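# Grip the hook pick and hold it flipped above the mat

## Task

Using one gripper, pick up the hook pick and keep it motionless in the air above the mat, turned so that the face currently on top points downward; only finger pads may be in contact with it, nothing else may be toppled, and you must close the scene yourself with finished_scene while it is still held (see the reference picture named manual).

## Robot and tools

Robot: two arms, left_arm and right_arm, each with a two-finger parallel gripper and a wrist camera. Base roots in the scene frame: left_arm at (-0.005, +0.225, +0.024) m, quat_wxyz (1, 0, 0, -0.009); right_arm at (+0.005, -0.243, +0.047) m, quat_wxyz (1, 0, 0, +0.001). A two-camera stand is fixed behind the arms.

Frame: every pose, velocity and target uses the scene frame. Its origin sits at table-top height, halfway between the nominal arm bases; +z is up, +x points out over the table, +y is toward left_arm. Arm names do not match image left/right. Gripper axes: fingers extend along the gripper's +z and spread along its y. end_effector_position is the point between the pads, roughly 1 cm short of the fingertips. Reported poses may be a few cm off, more at long reach.

Row format (used by execute_actions and move): 16 numbers, always for both arms: left_arm x, y, z (metres, absolute position in the scene frame), qw, qx, qy, qz (absolute orientation, w first), opening; then the same eight for right_arm. Opening runs -1 (closed) to +1 (fully open, 0.094 m). To keep an arm still, resend the full pose from the last result taken before it stopped, plus its desired opening, every call; keep orientation by resending the same quaternion rather than the drifted reported one. A 0 opening is a real command, so repeat the current one to leave a gripper alone.

execute_actions(actions, cameras): actions is a list of actions; each action is a list of up to 15 rows, one per 1/30 s step; a short action repeats its last row. Each target must lie within 0.6 m, along each gripper axis, of that gripper's position when the action starts, or both arms refuse it; the first action is checked against the latest reported state. An empty actions list returns all cameras and the full state.

move(target, speed, blend, opening_speed, grip_force, blocking, cameras): drives each gripper in a straight line from its Hand target to the absolute pose given. target is one 16-number row or a list of up to 15 rows (waypoints) sharing 10 s. speed in m/s, 0.002 to 4.3, default 0.25 (rotation up to twice that in rad/s); one value or one per waypoint. blend in metres rounds corners at intermediate waypoints; 0 stops at each. opening_speed: rate of opening change per second on the -1..+1 scale, at least 0.2. grip_force: newtons per pad, 10 to 50, one value or one per arm; persists; lower values close slowly. blocking=false returns after about 0.5 s while motion continues; a new move replaces the old. Paths ignore obstacles and the other arm; avoid sweeping near an arm's own base. The result adds a move: line with the outcome (done, off_target, moving, held, fault) and limits (paced = pose clipped, held = steps withheld). done means at rest within 10 mm and 2 degrees; neither done nor off_target tells you about contact.

wait(seconds 0 to 10): lets time run with the last commands held. stop(): brakes a running move. zoom_image(camera, region [x0, y0, x1, y1] pixels, at most 504 x 504): enlarges part of the newest image of cam_head_left, cam_head_right, cam_high, cam_low, cam_left_wrist or cam_right_wrist (all 672x504). show_instructions(): shows the reference image. read_manual(section="licences"): licence texts only. finished_scene(scene): ends the scene irreversibly; pass the current scene number.

Result lines: end_effector_position and end_effector_quat_wxyz per arm; Hand target (where the controller is actually steering, which may fall short of your command, especially in orientation); Tool commands; grip_measured (finger opening on the -1..+1 scale; last Joint positions value is opening in metres); Joint velocities ("within noise" when still); joint torques (include arm weight, offsets, noise; entries 3 and 4 wrap at ±28 N m); motor temperatures; MOTOR HOT or OVER-TEMPERATURE FAULT lines; the scene number at the end.

Control behaviour: each step, commanded orientation is limited to 40 degrees from the measured one, so large rotations need several commands. Friction and load can leave a gripper a few cm off target without any contact. Near-straight arms overshoot speed; a wrist near the first joint axis can swing the arm. Gripping: commands below the touch reading build squeeze of about 1 N per 0.001, jumping to the force limit around 20 N; open well above grip_measured to release. Empty readings can be up to 2.5 mm wide.

Avoid: dropping the object or releasing it while moving, fast impacts, pressing hard into the table or fixed things, letting anything fall off the table, knocking objects over, any contact between the two arms (including gripping the other gripper's fingers), and heating motors by holding stretched poses or pushing toward unreachable targets; at 100 °C an arm goes limp. Objects may occasionally be nudged by outside pushes. For the goal, grasp the object, lift it clear, rotate the gripper into the required orientation, keep it still above the mat with only fingers touching, then call finished_scene.

Each tool is called after ">>>" as a command line: name --argument value for each argument, lists and objects as JSON in quotes; but a table of rows of numbers goes row by row, as --pt "numbers of a row", without its own name.

Reference images:

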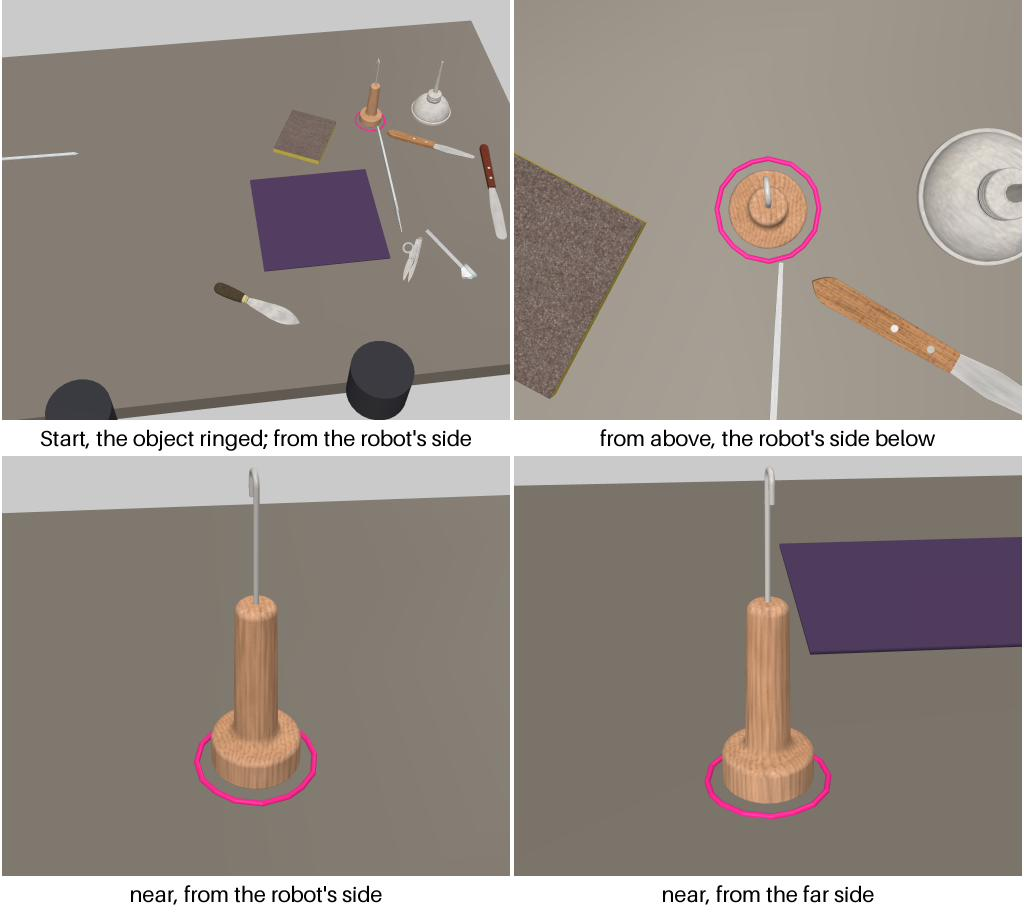

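## Session

>>> execute_actions --actions '[]'

Scene clock: 0.00 s.
left_arm: end_effector_position=(+0.7914, +0.0500, +0.2937) grip_measured=+1.000 end_effector_quat_wxyz=(+0.347, +0.197, +0.682, -0.614) | right_arm: end_effector_position=(+0.7585, -0.6788, +0.1749) grip_measured=+1.000 end_effector_quat_wxyz=(+0.593, +0.437, +0.676, -0.005)
Joint positions: left_arm=[0.011 2.262 1.981 0.255 1.33 -0.75 0.094] | right_arm=[-0.512 2.214 1.69 0.221 0.068 0.587 0.094]
Joint velocities: within noise
Joint torques (N m): no reading
Motor temperatures (°C): left_arm=[22 18 21 19 19 18 20] | right_arm=[21 19 17 21 20 17 19]
Heat: left arm: hottest waist 22 °C; right arm: hottest waist 21 °C.
Hand target: left_arm +0.7943, +0.0500, +0.3031; +0.355, +0.204, +0.677, -0.611 | right_arm +0.7659, -0.6829, +0.2079; +0.615, +0.429, +0.662, -0.004
Tool commands: left_gripper/opening=+1.0 right_gripper/opening=+1.0

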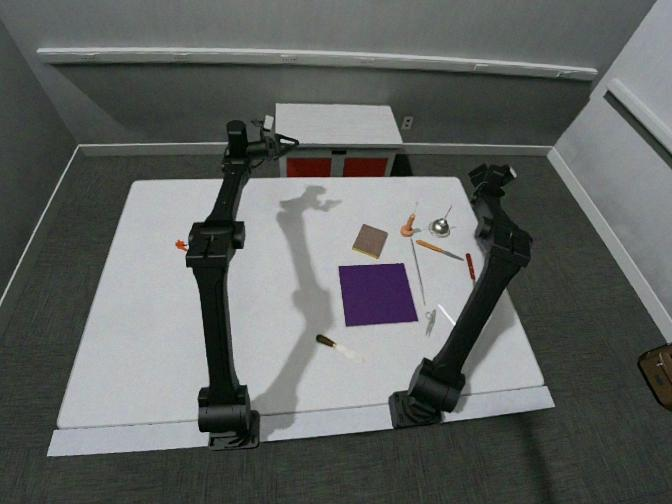

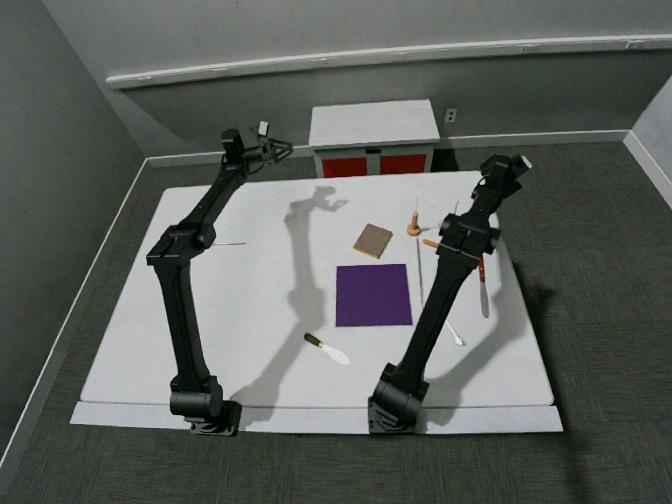

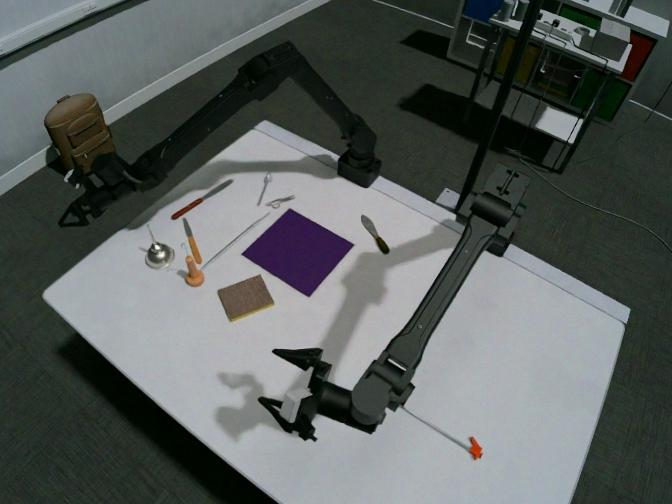

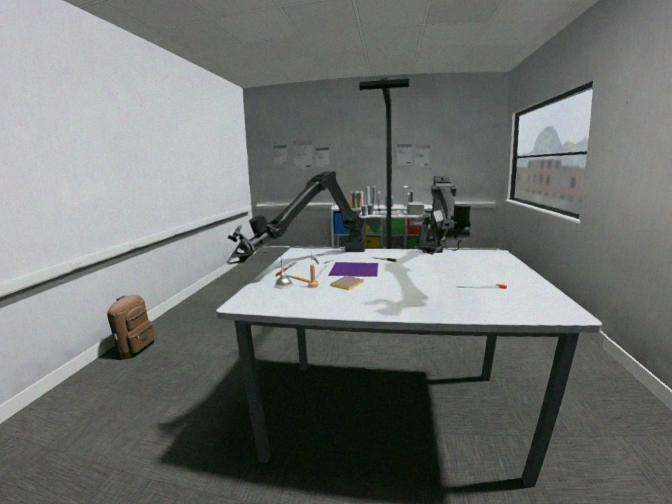

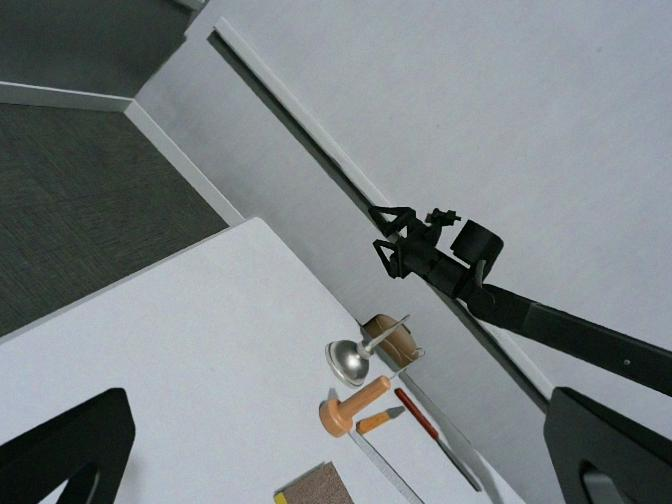

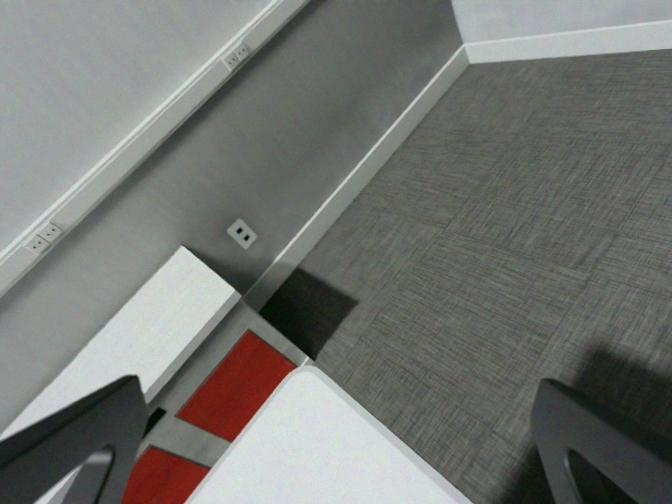

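>>> move --pt "0.7914 0.05 0.2937 0.347 0.197 0.682 -0.614 1 0.62 -0.54 0.36 0.4968 0.0980 0.8605 -0.0566 1" --pt "0.7914 0.05 0.2937 0.347 0.197 0.682 -0.614 1 0.40 -0.335 0.32 0.4968 0.0980 0.8605 -0.0566 1" --blend '[0.08,0]' --speed 0.6 --cameras '["cam_right_wrist"]'

>>> zoom_image --camera "cam_right_wrist" --region '[200, 0, 600, 300]'

Scene clock: 180.90 s.
left_arm: end_effector_position=(+0.7914, +0.0500, +0.2937) grip_measured=+1.000 end_effector_quat_wxyz=(+0.347, +0.197, +0.682, -0.614) | right_arm: end_effector_position=(+0.3998, -0.3353, +0.3241) grip_measured=+1.000 end_effector_quat_wxyz=(+0.502, +0.090, +0.858, -0.062)
Joint positions: left_arm=[0.011 2.262 1.981 0.255 1.33 -0.75 0.094] | right_arm=[-0.232 0.814 0.672 -0.369 -0.003 -0.019 0.094]
Joint torques (N m): left_arm=[-1.67 -24.82 9.81 1.25 0.08 0.11] | right_arm=[-0.09 -2.84 11.06 1.4 0.15 0.18]
Motor temperatures (°C): left_arm=[22 26 32 19 19 18 20] | right_arm=[21 30 30 21 20 17 19]
Heat: left arm: hottest elbow 32 °C; right arm: hottest shoulder 30 °C.
Hand target: left_arm +0.7914, +0.0500, +0.2939; +0.347, +0.197, +0.681, -0.614 | right_arm +0.4000, -0.3351, +0.3201; +0.497, +0.098, +0.860, -0.057
Off the commanded pose: left_arm 0.000 m, 0 deg | right_arm 0.004 m, 1 deg.
move: done
Images, in order (width x height): cam_right_wrist 672x504.

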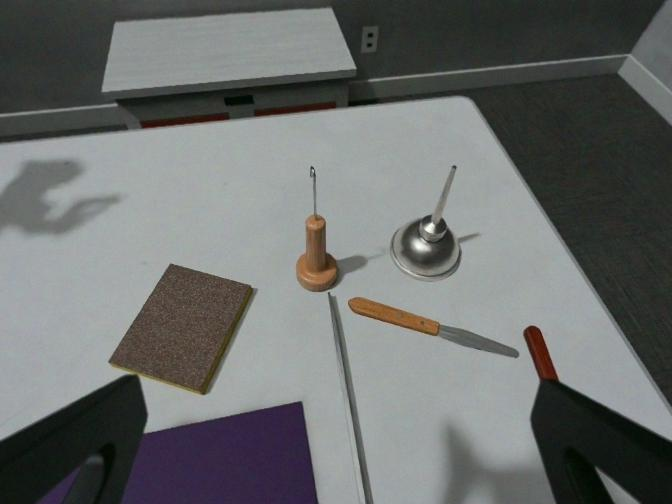

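Scaled by 1.260 from the camera's 672x504 image, which has a finer 960x720 frame.

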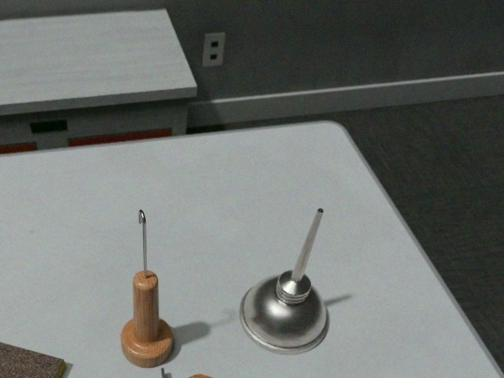

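>>> move --target '[0.7914,0.05,0.2937,0.347,0.197,0.682,-0.614,1,0.548,-0.3495,0.075,0.7039,0.0678,0.7039,-0.0678,0.4]' --speed 0.4 --cameras '["cam_right_wrist"]'

Scene clock: 211.97 s.
left_arm: end_effector_position=(+0.7914, +0.0500, +0.2937) grip_measured=+1.000 end_effector_quat_wxyz=(+0.347, +0.197, +0.682, -0.614) | right_arm: end_effector_position=(+0.5393, -0.3524, +0.0570) grip_measured=+0.402 end_effector_quat_wxyz=(+0.684, +0.066, +0.722, -0.075)
Joint positions: left_arm=[0.011 2.262 1.981 0.255 1.33 -0.75 0.094] | right_arm=[-0.204 2.169 0.615 1.501 -0.001 -0.018 0.066]
Joint torques (N m): left_arm=[-1.55 -24.76 9.8 1.25 0.09 0.1] | right_arm=[0.56 -14.97 3.04 2.61 0.06 0.15]
Motor temperatures (°C): left_arm=[22 27 31 19 19 18 20] | right_arm=[21 25 27 21 20 17 19]
Heat: left arm: hottest elbow 31 °C; right arm: hottest elbow 27 °C.
Hand target: left_arm +0.7914, +0.0500, +0.2939; +0.347, +0.197, +0.681, -0.614 | right_arm +0.5475, -0.3494, +0.0749; +0.704, +0.068, +0.704, -0.068
Off the commanded pose: left_arm 0.000 m, 0 deg | right_arm 0.020 m, 3 deg.
move: off_target (right_arm)
Images, in order (width x height): cam_right_wrist 672x504.

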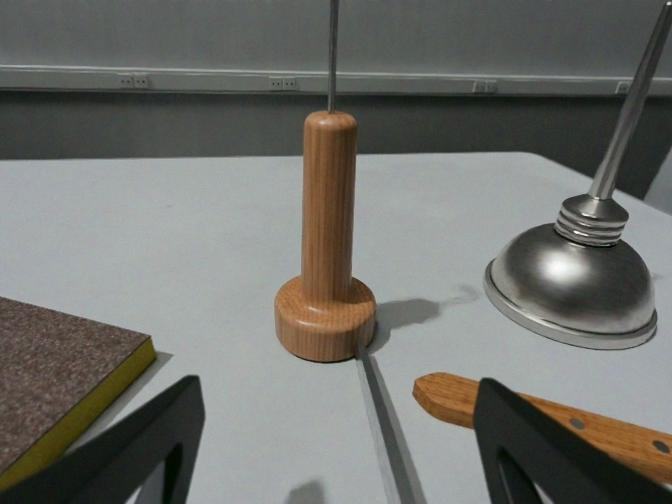

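>>> move --pt "0.7914 0.05 0.2937 0.347 0.197 0.682 -0.614 1 0.572 -0.351 0.09 0.7221 0.066 0.6852 -0.0695 0.4" --pt "0.7914 0.05 0.2937 0.347 0.197 0.682 -0.614 1 0.646 -0.364 0.088 0.7221 0.066 0.6852 -0.0695 -1" --blend '[0.02,0]' --speed 0.2 --opening_speed 1.2 --cameras '["cam_right_wrist"]'

Scene clock: 237.57 s.
left_arm: end_effector_position=(+0.7914, +0.0500, +0.2937) grip_measured=+1.000 end_effector_quat_wxyz=(+0.347, +0.197, +0.682, -0.614) | right_arm: end_effector_position=(+0.6381, -0.3666, +0.0871) grip_measured=-0.593 end_effector_quat_wxyz=(+0.719, +0.063, +0.688, -0.076)
Joint positions: left_arm=[0.011 2.262 1.981 0.255 1.33 -0.75 0.094] | right_arm=[-0.192 2.195 0.887 1.353 0.006 -0.015 0.019]
Joint torques (N m): left_arm=[-1.55 -24.82 9.81 1.28 0.09 0.1] | right_arm=[0.38 -15.85 5.94 1.48 0.16 0.14]
Heat: left arm: hottest elbow 30 °C; right arm: hottest shoulder 25 °C.
Hand target: left_arm +0.7914, +0.0500, +0.2939; +0.347, +0.197, +0.681, -0.614 | right_arm +0.6457, -0.3639, +0.0880; +0.722, +0.066, +0.685, -0.070
Off the commanded pose: left_arm 0.000 m, 0 deg | right_arm 0.008 m, 1 deg.
move: done; blend cut to 0.0144 m at target 1
Images, in order (width x height): cam_right_wrist 672x504.

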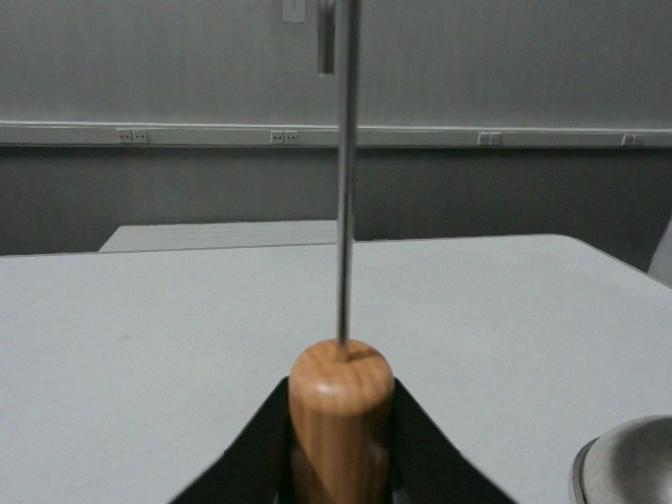

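>>> move --pt "0.7914 0.05 0.2937 0.347 0.197 0.682 -0.614 1 0.64 -0.362 0.19 0.7221 0.066 0.6852 -0.0695 -1" --pt "0.7914 0.05 0.2937 0.347 0.197 0.682 -0.614 1 0.50 -0.30 0.29 0.2798 0.3340 0.7846 0.4411 -1" --pt "0.7914 0.05 0.2937 0.347 0.197 0.682 -0.614 1 0.40 -0.225 0.26 -0.3877 0.5913 0.3877 0.5913 -1" --blend '[0.05,0.05,0]' --speed '[0.3,0.5,0.5]' --cameras '["cam_head_right","cam_high","cam_right_wrist"]'

Scene clock: 282.83 s.
left_arm: end_effector_position=(+0.7914, +0.0500, +0.2937) grip_measured=+1.000 end_effector_quat_wxyz=(+0.347, +0.197, +0.682, -0.614) | right_arm: end_effector_position=(+0.4002, -0.2262, +0.2610) grip_measured=-0.593 end_effector_quat_wxyz=(-0.377, +0.590, +0.399, +0.592)
Joint positions: left_arm=[0.011 2.262 1.981 0.255 1.33 -0.75 0.094] | right_arm=[-0.414 1.488 0.862 -1.102 -1.556 1.385 0.019]
Joint torques (N m): left_arm=[-1.49 -24.82 9.81 1.28 0.1 0.1] | right_arm=[0.03 -9.52 7.49 -0.42 -0.73 0.13]
Heat: left arm: hottest elbow 30 °C; right arm: hottest shoulder 24 °C.
Hand target: left_arm +0.7914, +0.0500, +0.2939; +0.347, +0.197, +0.681, -0.614 | right_arm +0.4000, -0.2250, +0.2601; -0.387, +0.594, +0.390, +0.588
Off the commanded pose: left_arm 0.000 m, 0 deg | right_arm 0.002 m, 2 deg.
joint sent to its limit (right arm) — joint 5 (wrist yaw), lower limit. The joint targets still meet the commanded pose.
move: done
Images, in order (width x height): cam_head_right 672x504, cam_high 672x504, cam_right_wrist 672x504.

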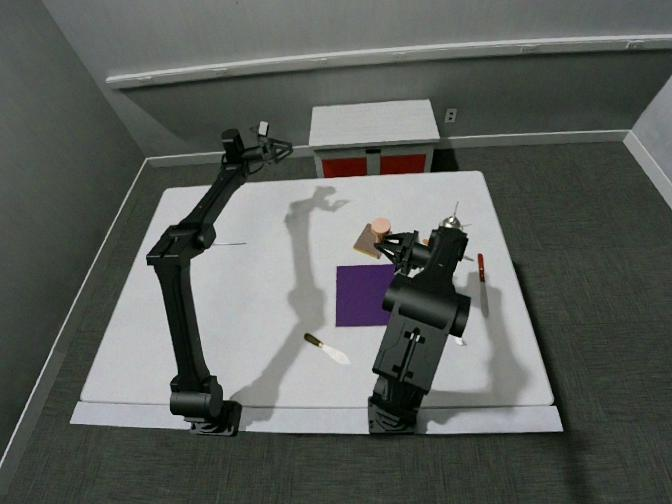

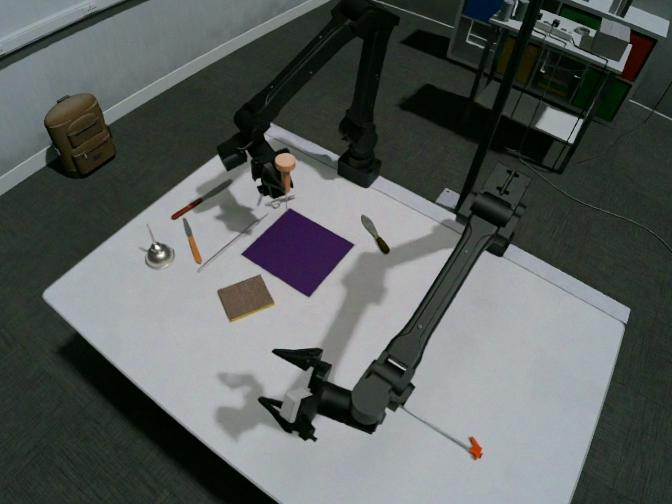

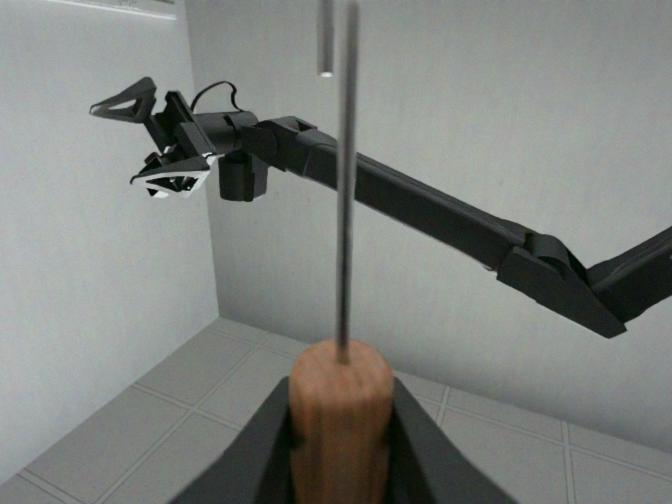

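>>> finished_scene --scene 1

The scene is finished: the task was done.


## Next scene

Using one gripper, pick up the wooden mallet and keep it motionless in the air above the mat, turned so that its head is aimed level at the near edge of the table, the one on the robot's side; only finger pads may be in contact with it, nothing else may be toppled, and you must close the scene yourself with finished_scene while it is still held (see the reference picture named manual).

Reference images:

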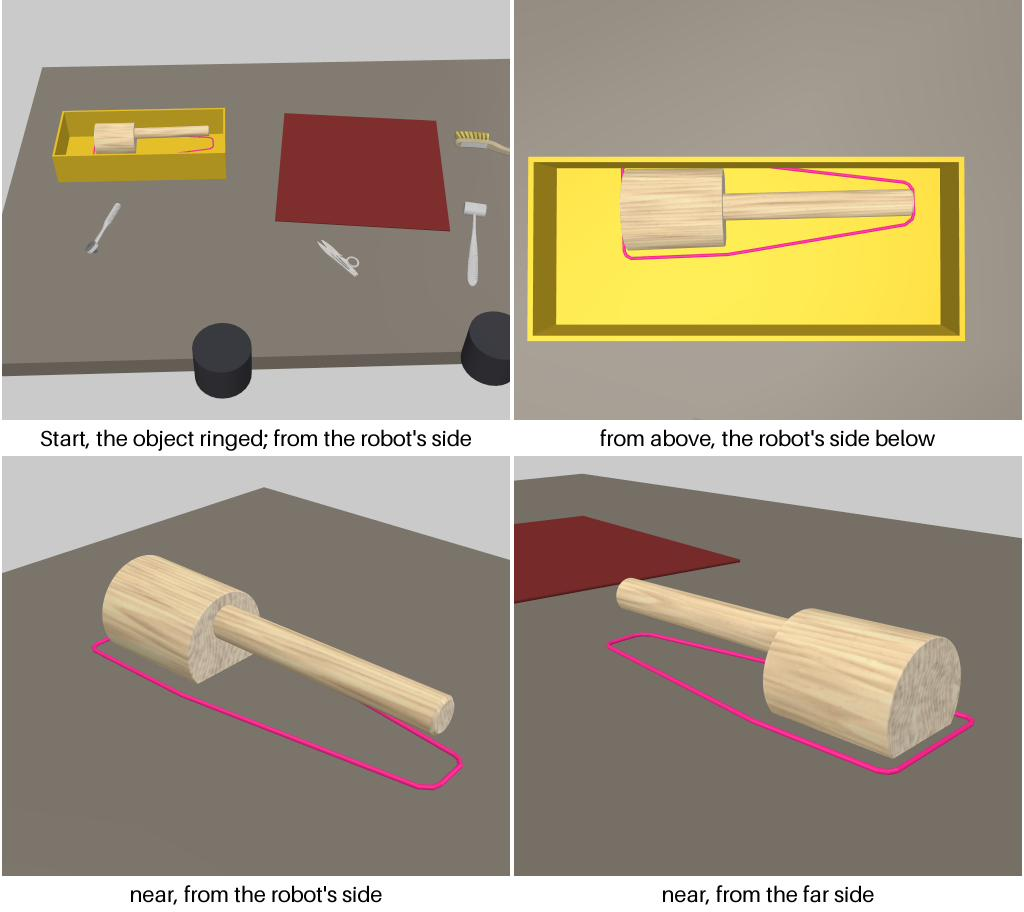

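>>> execute_actions --actions '[]'

Scene clock: 0.00 s.
left_arm: end_effector_position=(+0.5983, +0.4120, +0.2214) grip_measured=+1.000 end_effector_quat_wxyz=(+0.590, +0.357, +0.710, -0.140) | right_arm: end_effector_position=(+0.6464, -0.3950, +0.2071) grip_measured=+1.000 end_effector_quat_wxyz=(+0.336, +0.092, +0.902, +0.257)
Joint positions: left_arm=[0.574 1.798 1.273 -0.198 1.159 0.914 0.094] | right_arm=[-0.399 1.814 1.413 -0.564 -0.673 0.024 0.094]
Joint velocities: within noise
Joint torques (N m): no reading
Motor temperatures (°C): left_arm=[21 19 22 19 19 18 20] | right_arm=[21 20 18 20 20 17 19]
Heat: left arm: hottest elbow 22 °C; right arm: hottest waist 21 °C.
Hand target: left_arm +0.6037, +0.4153, +0.2283; +0.594, +0.361, +0.706, -0.133 | right_arm +0.6558, -0.3989, +0.2278; +0.354, +0.084, +0.897, +0.252
Tool commands: left_gripper/opening=+1.0 right_gripper/opening=+1.0

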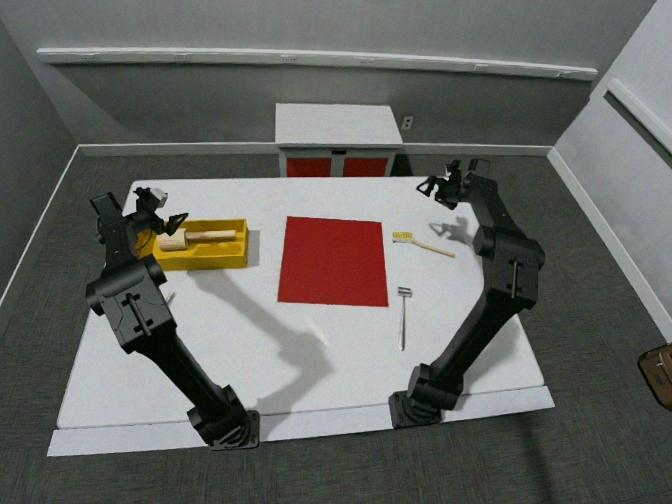

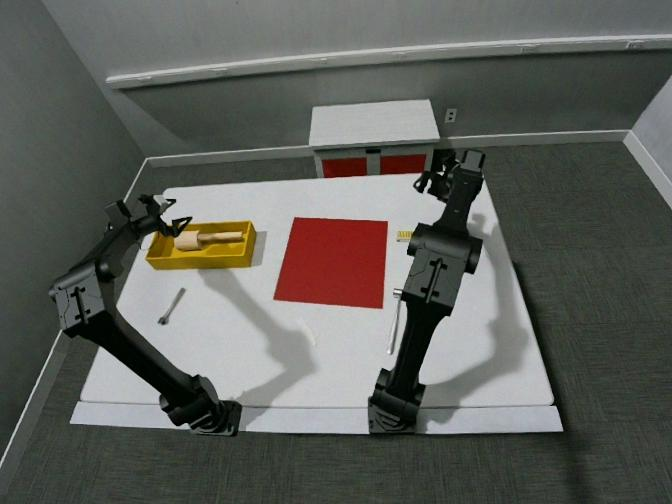

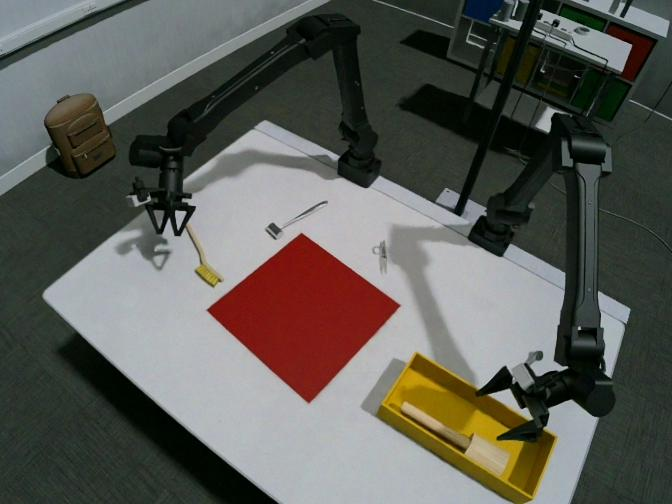

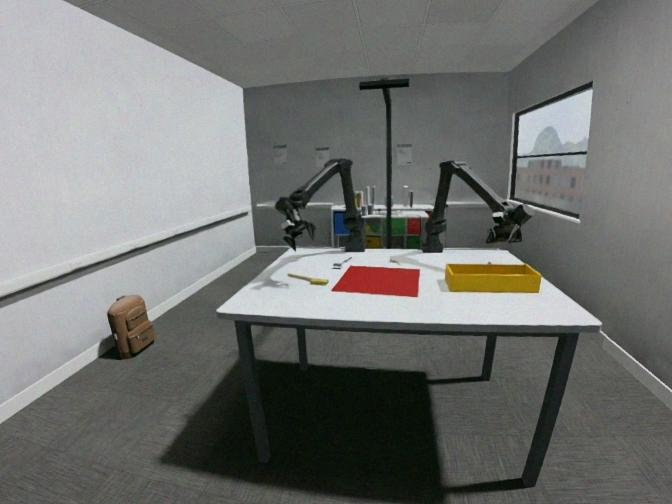

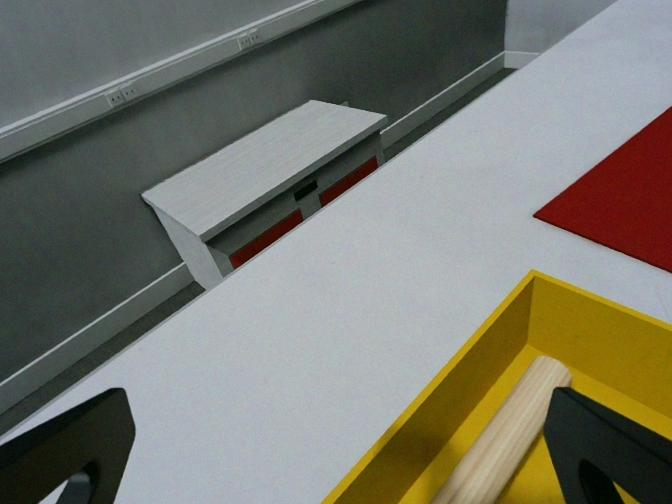

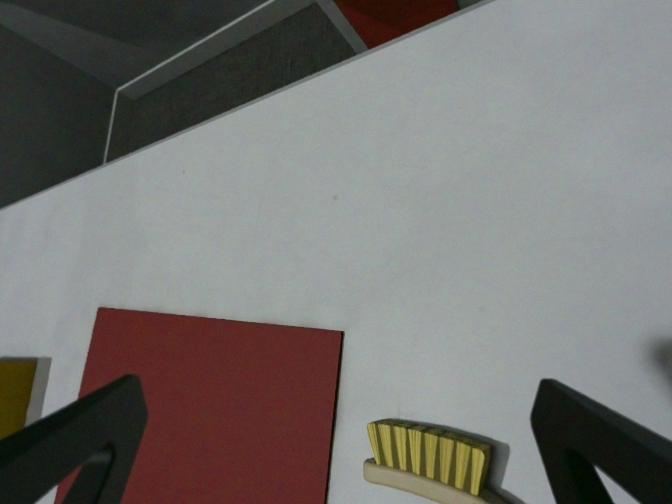

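>>> move --target '[0.61,0.32,0.25,0,0.7071,0.7071,0,1,0.6464,-0.395,0.2071,0.336,0.092,0.902,0.257,1]' --speed 0.7 --cameras '["cam_left_wrist","cam_head_right"]'

Scene clock: 37.83 s.
left_arm: end_effector_position=(+0.6014, +0.3135, +0.2476) grip_measured=+1.000 end_effector_quat_wxyz=(-0.001, +0.705, +0.709, -0.004) | right_arm: end_effector_position=(+0.6464, -0.3950, +0.2071) grip_measured=+1.000 end_effector_quat_wxyz=(+0.336, +0.092, +0.902, +0.257)
Joint positions: left_arm=[0.164 1.977 2.029 -1.631 0.003 1.712 0.094] | right_arm=[-0.399 1.814 1.413 -0.564 -0.673 0.024 0.094]
Joint torques (N m): left_arm=[-0.79 -18.2 13.01 -0.24 -0.03 0.16] | right_arm=[-0.21 -17.73 10.13 1.14 -0.22 -0.03]
Motor temperatures (°C): left_arm=[21 22 28 19 19 18 20] | right_arm=[21 23 23 21 20 17 19]
Heat: left arm: hottest elbow 28 °C; right arm: hottest shoulder 23 °C.
Hand target: left_arm +0.6095, +0.3200, +0.2500; +0.000, +0.707, +0.707, +0.000 | right_arm +0.6463, -0.3951, +0.2070; +0.336, +0.092, +0.902, +0.257
Off the commanded pose: left_arm 0.011 m, 1 deg | right_arm 0.000 m, 0 deg.
move: off_target (left_arm)
Images, in order (width x height): cam_head_right 672x504, cam_left_wrist 672x504.

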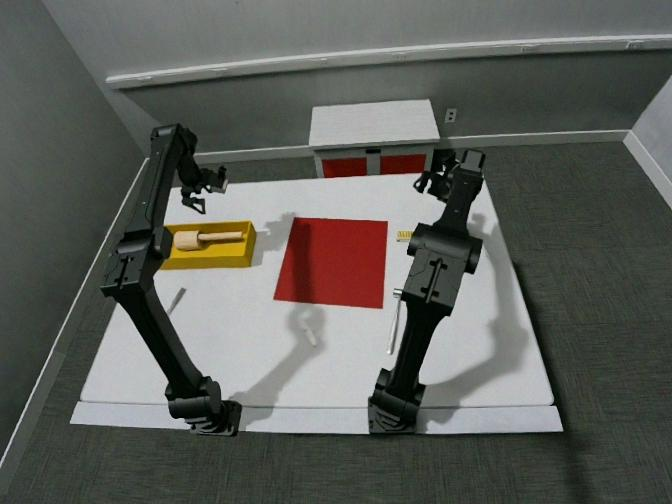

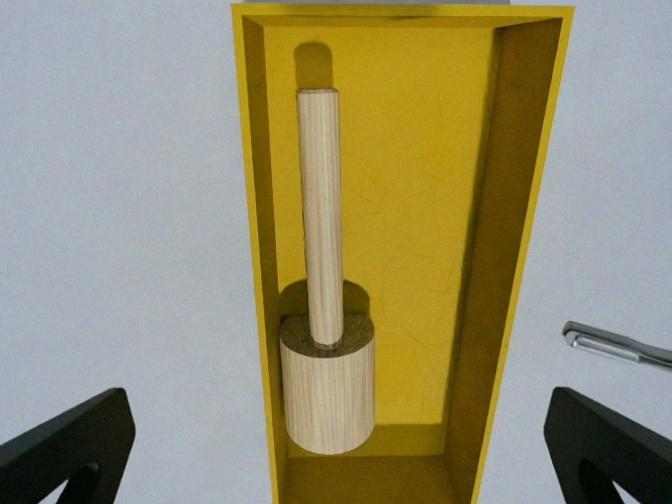

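>>> move --target '[0.588,0.408,0.138,0.0923,0.7010,0.7010,0.0923,-0.1,0.6464,-0.395,0.2071,0.336,0.092,0.902,0.257,1]' --speed 0.35 --cameras '["cam_left_wrist"]'

Scene clock: 93.07 s.
left_arm: end_effector_position=(+0.5800, +0.4080, +0.1234) grip_measured=-0.098 end_effector_quat_wxyz=(+0.082, +0.697, +0.709, +0.075) | right_arm: end_effector_position=(+0.6464, -0.3950, +0.2071) grip_measured=+1.000 end_effector_quat_wxyz=(+0.336, +0.092, +0.902, +0.257)
Joint positions: left_arm=[0.344 1.882 1.538 -1.018 0.079 1.871 0.042] | right_arm=[-0.399 1.814 1.413 -0.564 -0.673 0.024 0.094]
Joint torques (N m): left_arm=[-2.08 -19.84 10 0.99 0.28 0.15] | right_arm=[-0.21 -17.73 10.13 1.13 -0.22 -0.03]
Heat: left arm: hottest elbow 32 °C; right arm: hottest elbow 25 °C.
Hand target: left_arm +0.5877, +0.4079, +0.1380; +0.092, +0.701, +0.701, +0.092 | right_arm +0.6463, -0.3951, +0.2070; +0.336, +0.092, +0.902, +0.257
Off the commanded pose: left_arm 0.017 m, 3 deg | right_arm 0.000 m, 0 deg.
move: off_target (left_arm)
Images, in order (width x height): cam_left_wrist 672x504.

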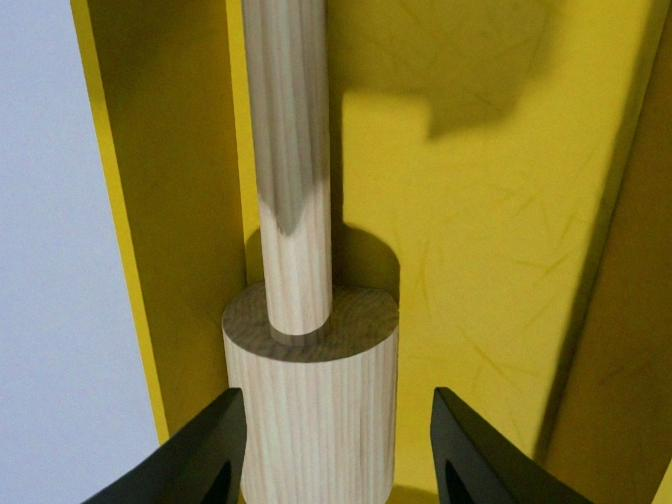

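>>> move --target '[0.6145,0.410,0.0915,0.0923,0.7010,0.7010,0.0923,-0.1,0.6464,-0.395,0.2071,0.336,0.092,0.902,0.257,1]' --speed 0.2 --cameras '["cam_left_wrist"]'

Scene clock: 117.60 s.
left_arm: end_effector_position=(+0.5952, +0.4101, +0.0834) grip_measured=-0.098 end_effector_quat_wxyz=(+0.083, +0.698, +0.707, +0.076) | right_arm: end_effector_position=(+0.6464, -0.3950, +0.2071) grip_measured=+1.000 end_effector_quat_wxyz=(+0.336, +0.092, +0.902, +0.257)
Joint positions: left_arm=[0.339 1.956 1.54 -0.944 0.079 1.871 0.042] | right_arm=[-0.399 1.814 1.413 -0.564 -0.673 0.024 0.094]
Joint torques (N m): left_arm=[-2.37 -18.14 12.26 1.01 0.19 0.03] | right_arm=[-0.21 -17.67 10.13 1.16 -0.22 -0.04]
Heat: left arm: hottest elbow 31 °C; right arm: hottest shoulder 25 °C.
Hand target: left_arm +0.6138, +0.4096, +0.0919; +0.092, +0.701, +0.701, +0.092 | right_arm +0.6463, -0.3951, +0.2070; +0.336, +0.092, +0.902, +0.257
Off the commanded pose: left_arm 0.021 m, 2 deg | right_arm 0.000 m, 0 deg.
move: off_target (left_arm)
Images, in order (width x height): cam_left_wrist 672x504.

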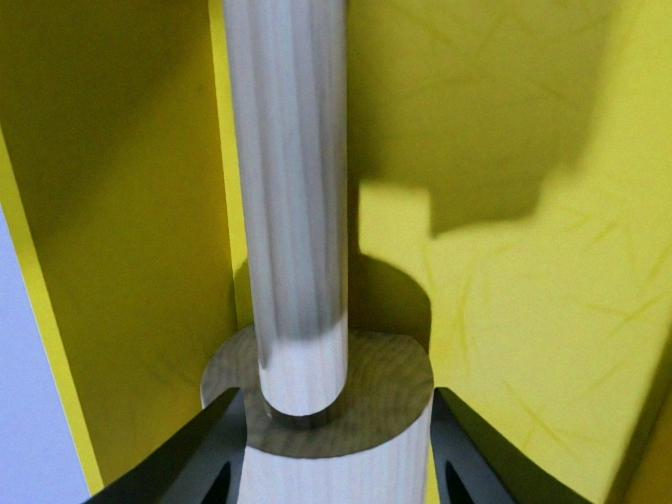

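>>> move --target '[0.6246,0.398,0.087,0.0923,0.7010,0.7010,0.0923,-0.1,0.6464,-0.395,0.2071,0.336,0.092,0.902,0.257,1]' --speed 0.15

Scene clock: 159.23 s.
left_arm: end_effector_position=(+0.6076, +0.3946, +0.0892) grip_measured=-0.098 end_effector_quat_wxyz=(+0.088, +0.705, +0.699, +0.083) | right_arm: end_effector_position=(+0.6464, -0.3950, +0.2071) grip_measured=+1.000 end_effector_quat_wxyz=(+0.336, +0.092, +0.902, +0.257)
Joint positions: left_arm=[0.309 1.959 1.558 -0.94 0.078 1.862 0.042] | right_arm=[-0.399 1.814 1.413 -0.564 -0.673 0.024 0.094]
Joint torques (N m): left_arm=[-1.79 -16.91 12.38 1.02 0.01 -0.1] | right_arm=[-0.21 -17.67 10.11 1.14 -0.22 -0.03]
Heat: left arm: hottest elbow 31 °C; right arm: hottest shoulder 25 °C.
Hand target: left_arm +0.6239, +0.3977, +0.0871; +0.092, +0.701, +0.701, +0.092 | right_arm +0.6463, -0.3951, +0.2070; +0.336, +0.092, +0.902, +0.257
Off the commanded pose: left_arm 0.017 m, 1 deg | right_arm 0.000 m, 0 deg.
move: off_target (left_arm)

>>> move --target '[0.631,0.400,0.046,0.0923,0.7010,0.7010,0.0923,-0.1,0.6464,-0.395,0.2071,0.336,0.092,0.902,0.257,1]' --speed 0.15 --cameras '["cam_left_wrist"]'

Scene clock: 168.13 s.
left_arm: end_effector_position=(+0.6193, +0.3981, +0.0483) grip_measured=-0.098 end_effector_quat_wxyz=(+0.089, +0.705, +0.699, +0.084) | right_arm: end_effector_position=(+0.6464, -0.3950, +0.2071) grip_measured=+1.000 end_effector_quat_wxyz=(+0.336, +0.092, +0.902, +0.257)
Joint positions: left_arm=[0.309 2.032 1.558 -0.864 0.078 1.861 0.042] | right_arm=[-0.399 1.814 1.413 -0.564 -0.673 0.024 0.094]
Joint torques (N m): left_arm=[-1.79 -18.32 10.81 1.06 0.02 -0.1] | right_arm=[-0.21 -17.67 10.13 1.14 -0.22 -0.03]
Heat: left arm: hottest elbow 31 °C; right arm: hottest shoulder 25 °C.
Hand target: left_arm +0.6306, +0.3998, +0.0462; +0.093, +0.701, +0.701, +0.092 | right_arm +0.6463, -0.3951, +0.2070; +0.336, +0.092, +0.902, +0.257
Off the commanded pose: left_arm 0.012 m, 1 deg | right_arm 0.000 m, 0 deg.
move: off_target (left_arm)
Images, in order (width x height): cam_left_wrist 672x504.

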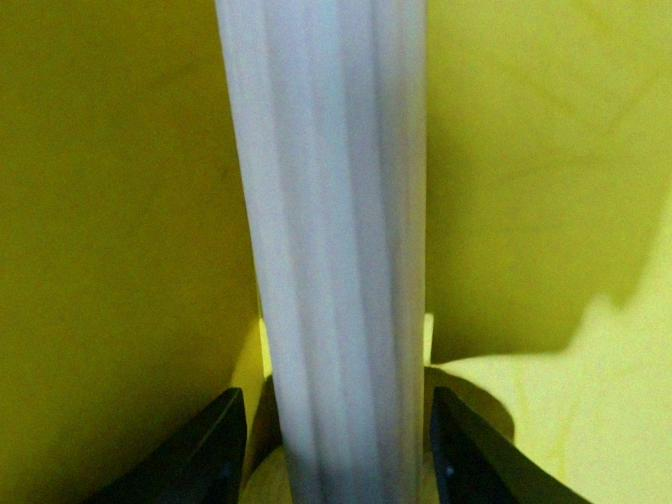

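>>> move --pt "0.630 0.400 0.038 0.0923 0.7010 0.7010 0.0923 -0.1 0.6464 -0.395 0.2071 0.336 0.092 0.902 0.257 1" --pt "0.630 0.400 0.038 0.0923 0.7010 0.7010 0.0923 -1 0.6464 -0.395 0.2071 0.336 0.092 0.902 0.257 1" --speed 0.1 --opening_speed 1.2

Scene clock: 178.37 s.
left_arm: end_effector_position=(+0.6181, +0.4018, +0.0466) grip_measured=-0.496 end_effector_quat_wxyz=(+0.086, +0.697, +0.707, +0.087) | right_arm: end_effector_position=(+0.6464, -0.3950, +0.2071) grip_measured=+1.000 end_effector_quat_wxyz=(+0.336, +0.092, +0.902, +0.257)
Joint positions: left_arm=[0.312 2.032 1.553 -0.856 0.067 1.843 0.024] | right_arm=[-0.399 1.814 1.413 -0.564 -0.673 0.024 0.094]
Joint torques (N m): left_arm=[-2.02 -17.73 10.21 1.43 0.42 0.1] | right_arm=[-0.15 -17.67 10.11 1.14 -0.22 -0.03]
Heat: left arm: hottest elbow 31 °C; right arm: hottest shoulder 25 °C.
Hand target: left_arm +0.6294, +0.3998, +0.0380; +0.092, +0.701, +0.701, +0.092 | right_arm +0.6463, -0.3951, +0.2070; +0.336, +0.092, +0.902, +0.257
Off the commanded pose: left_arm 0.015 m, 1 deg | right_arm 0.000 m, 0 deg.
move: off_target (left_arm); target 2's new opening was sent with left_arm's hand 0.014 m and 0 deg from that target

>>> move --pt "0.625 0.400 0.20 0.0923 0.7010 0.7010 0.0923 -1 0.6464 -0.395 0.2071 0.336 0.092 0.902 0.257 1" --pt "0.56 -0.07 0.22 0 0 0.9914 0.1305 -1 0.6464 -0.395 0.2071 0.336 0.092 0.902 0.257 1" --speed '[0.25,0.4]' --blend '[0.04,0]' --cameras '["cam_left_wrist","cam_head_left","cam_high","cam_low"]'

Scene clock: 205.93 s.
left_arm: end_effector_position=(+0.5492, -0.0690, +0.2041) grip_measured=-0.508 end_effector_quat_wxyz=(+0.007, +0.013, +0.992, +0.127) | right_arm: end_effector_position=(+0.6464, -0.3950, +0.2071) grip_measured=+1.000 end_effector_quat_wxyz=(+0.336, +0.092, +0.902, +0.257)
Joint positions: left_arm=[-0.531 2.109 2.111 -1.694 -0.225 -0.537 0.023] | right_arm=[-0.399 1.814 1.413 -0.564 -0.673 0.024 0.094]
Joint torques (N m): left_arm=[-1.03 -21.25 13.93 -0.57 -0.15 -0.08] | right_arm=[-0.21 -17.73 10.11 1.13 -0.22 -0.03]
Heat: left arm: hottest elbow 32 °C; right arm: hottest shoulder 25 °C.
Hand target: left_arm +0.5591, -0.0695, +0.2198; +0.020, +0.003, +0.993, +0.119 | right_arm +0.6463, -0.3951, +0.2070; +0.336, +0.092, +0.902, +0.257
Off the commanded pose: left_arm 0.019 m, 2 deg | right_arm 0.000 m, 0 deg.
joint sent to its limit (left arm) — joint 4 (wrist pitch), lower limit. The joint targets are off in orientation, not in position.
move: off_target (left_arm)
Images, in order (width x height): cam_head_left 672x504, cam_high 672x504, cam_low 672x504, cam_left_wrist 672x504.

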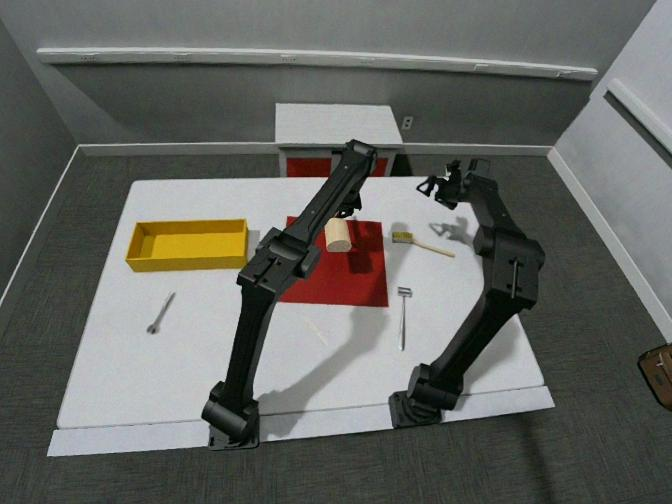

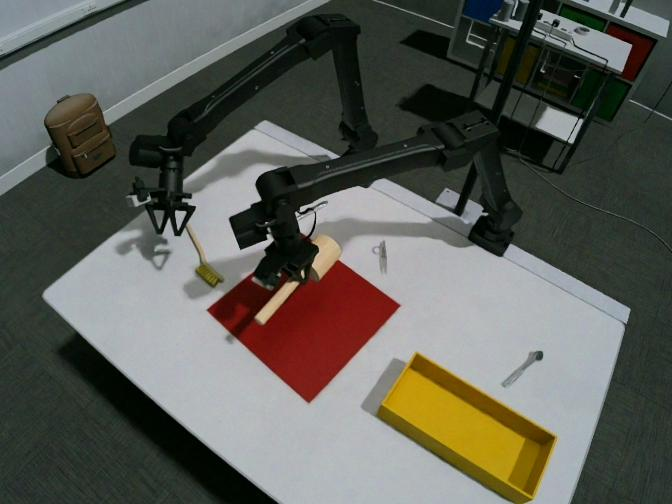

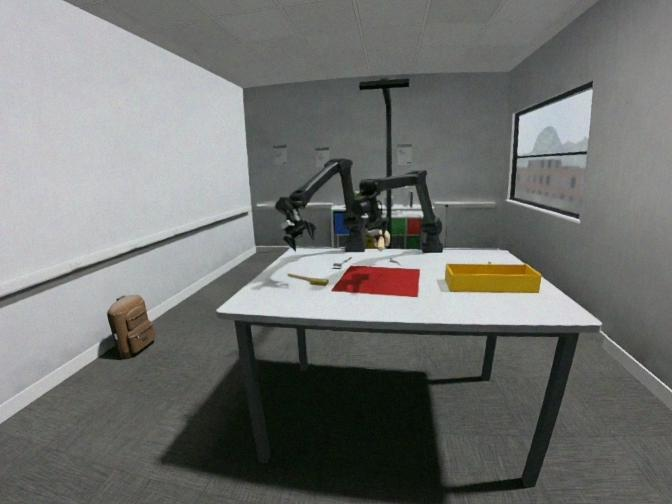

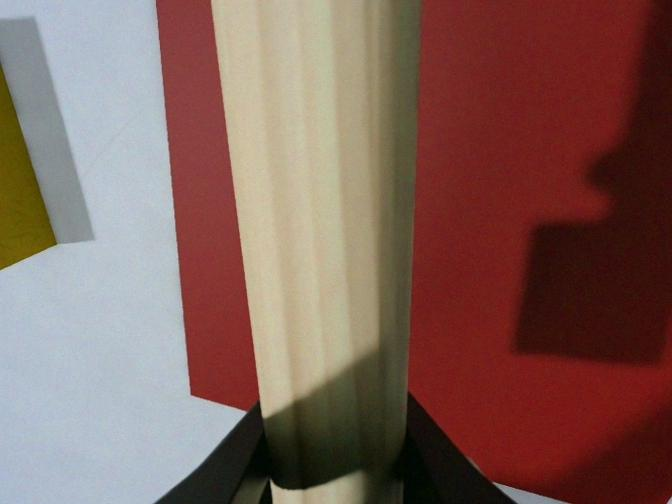

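>>> finished_scene --scene 2

The scene is finished: the task was done.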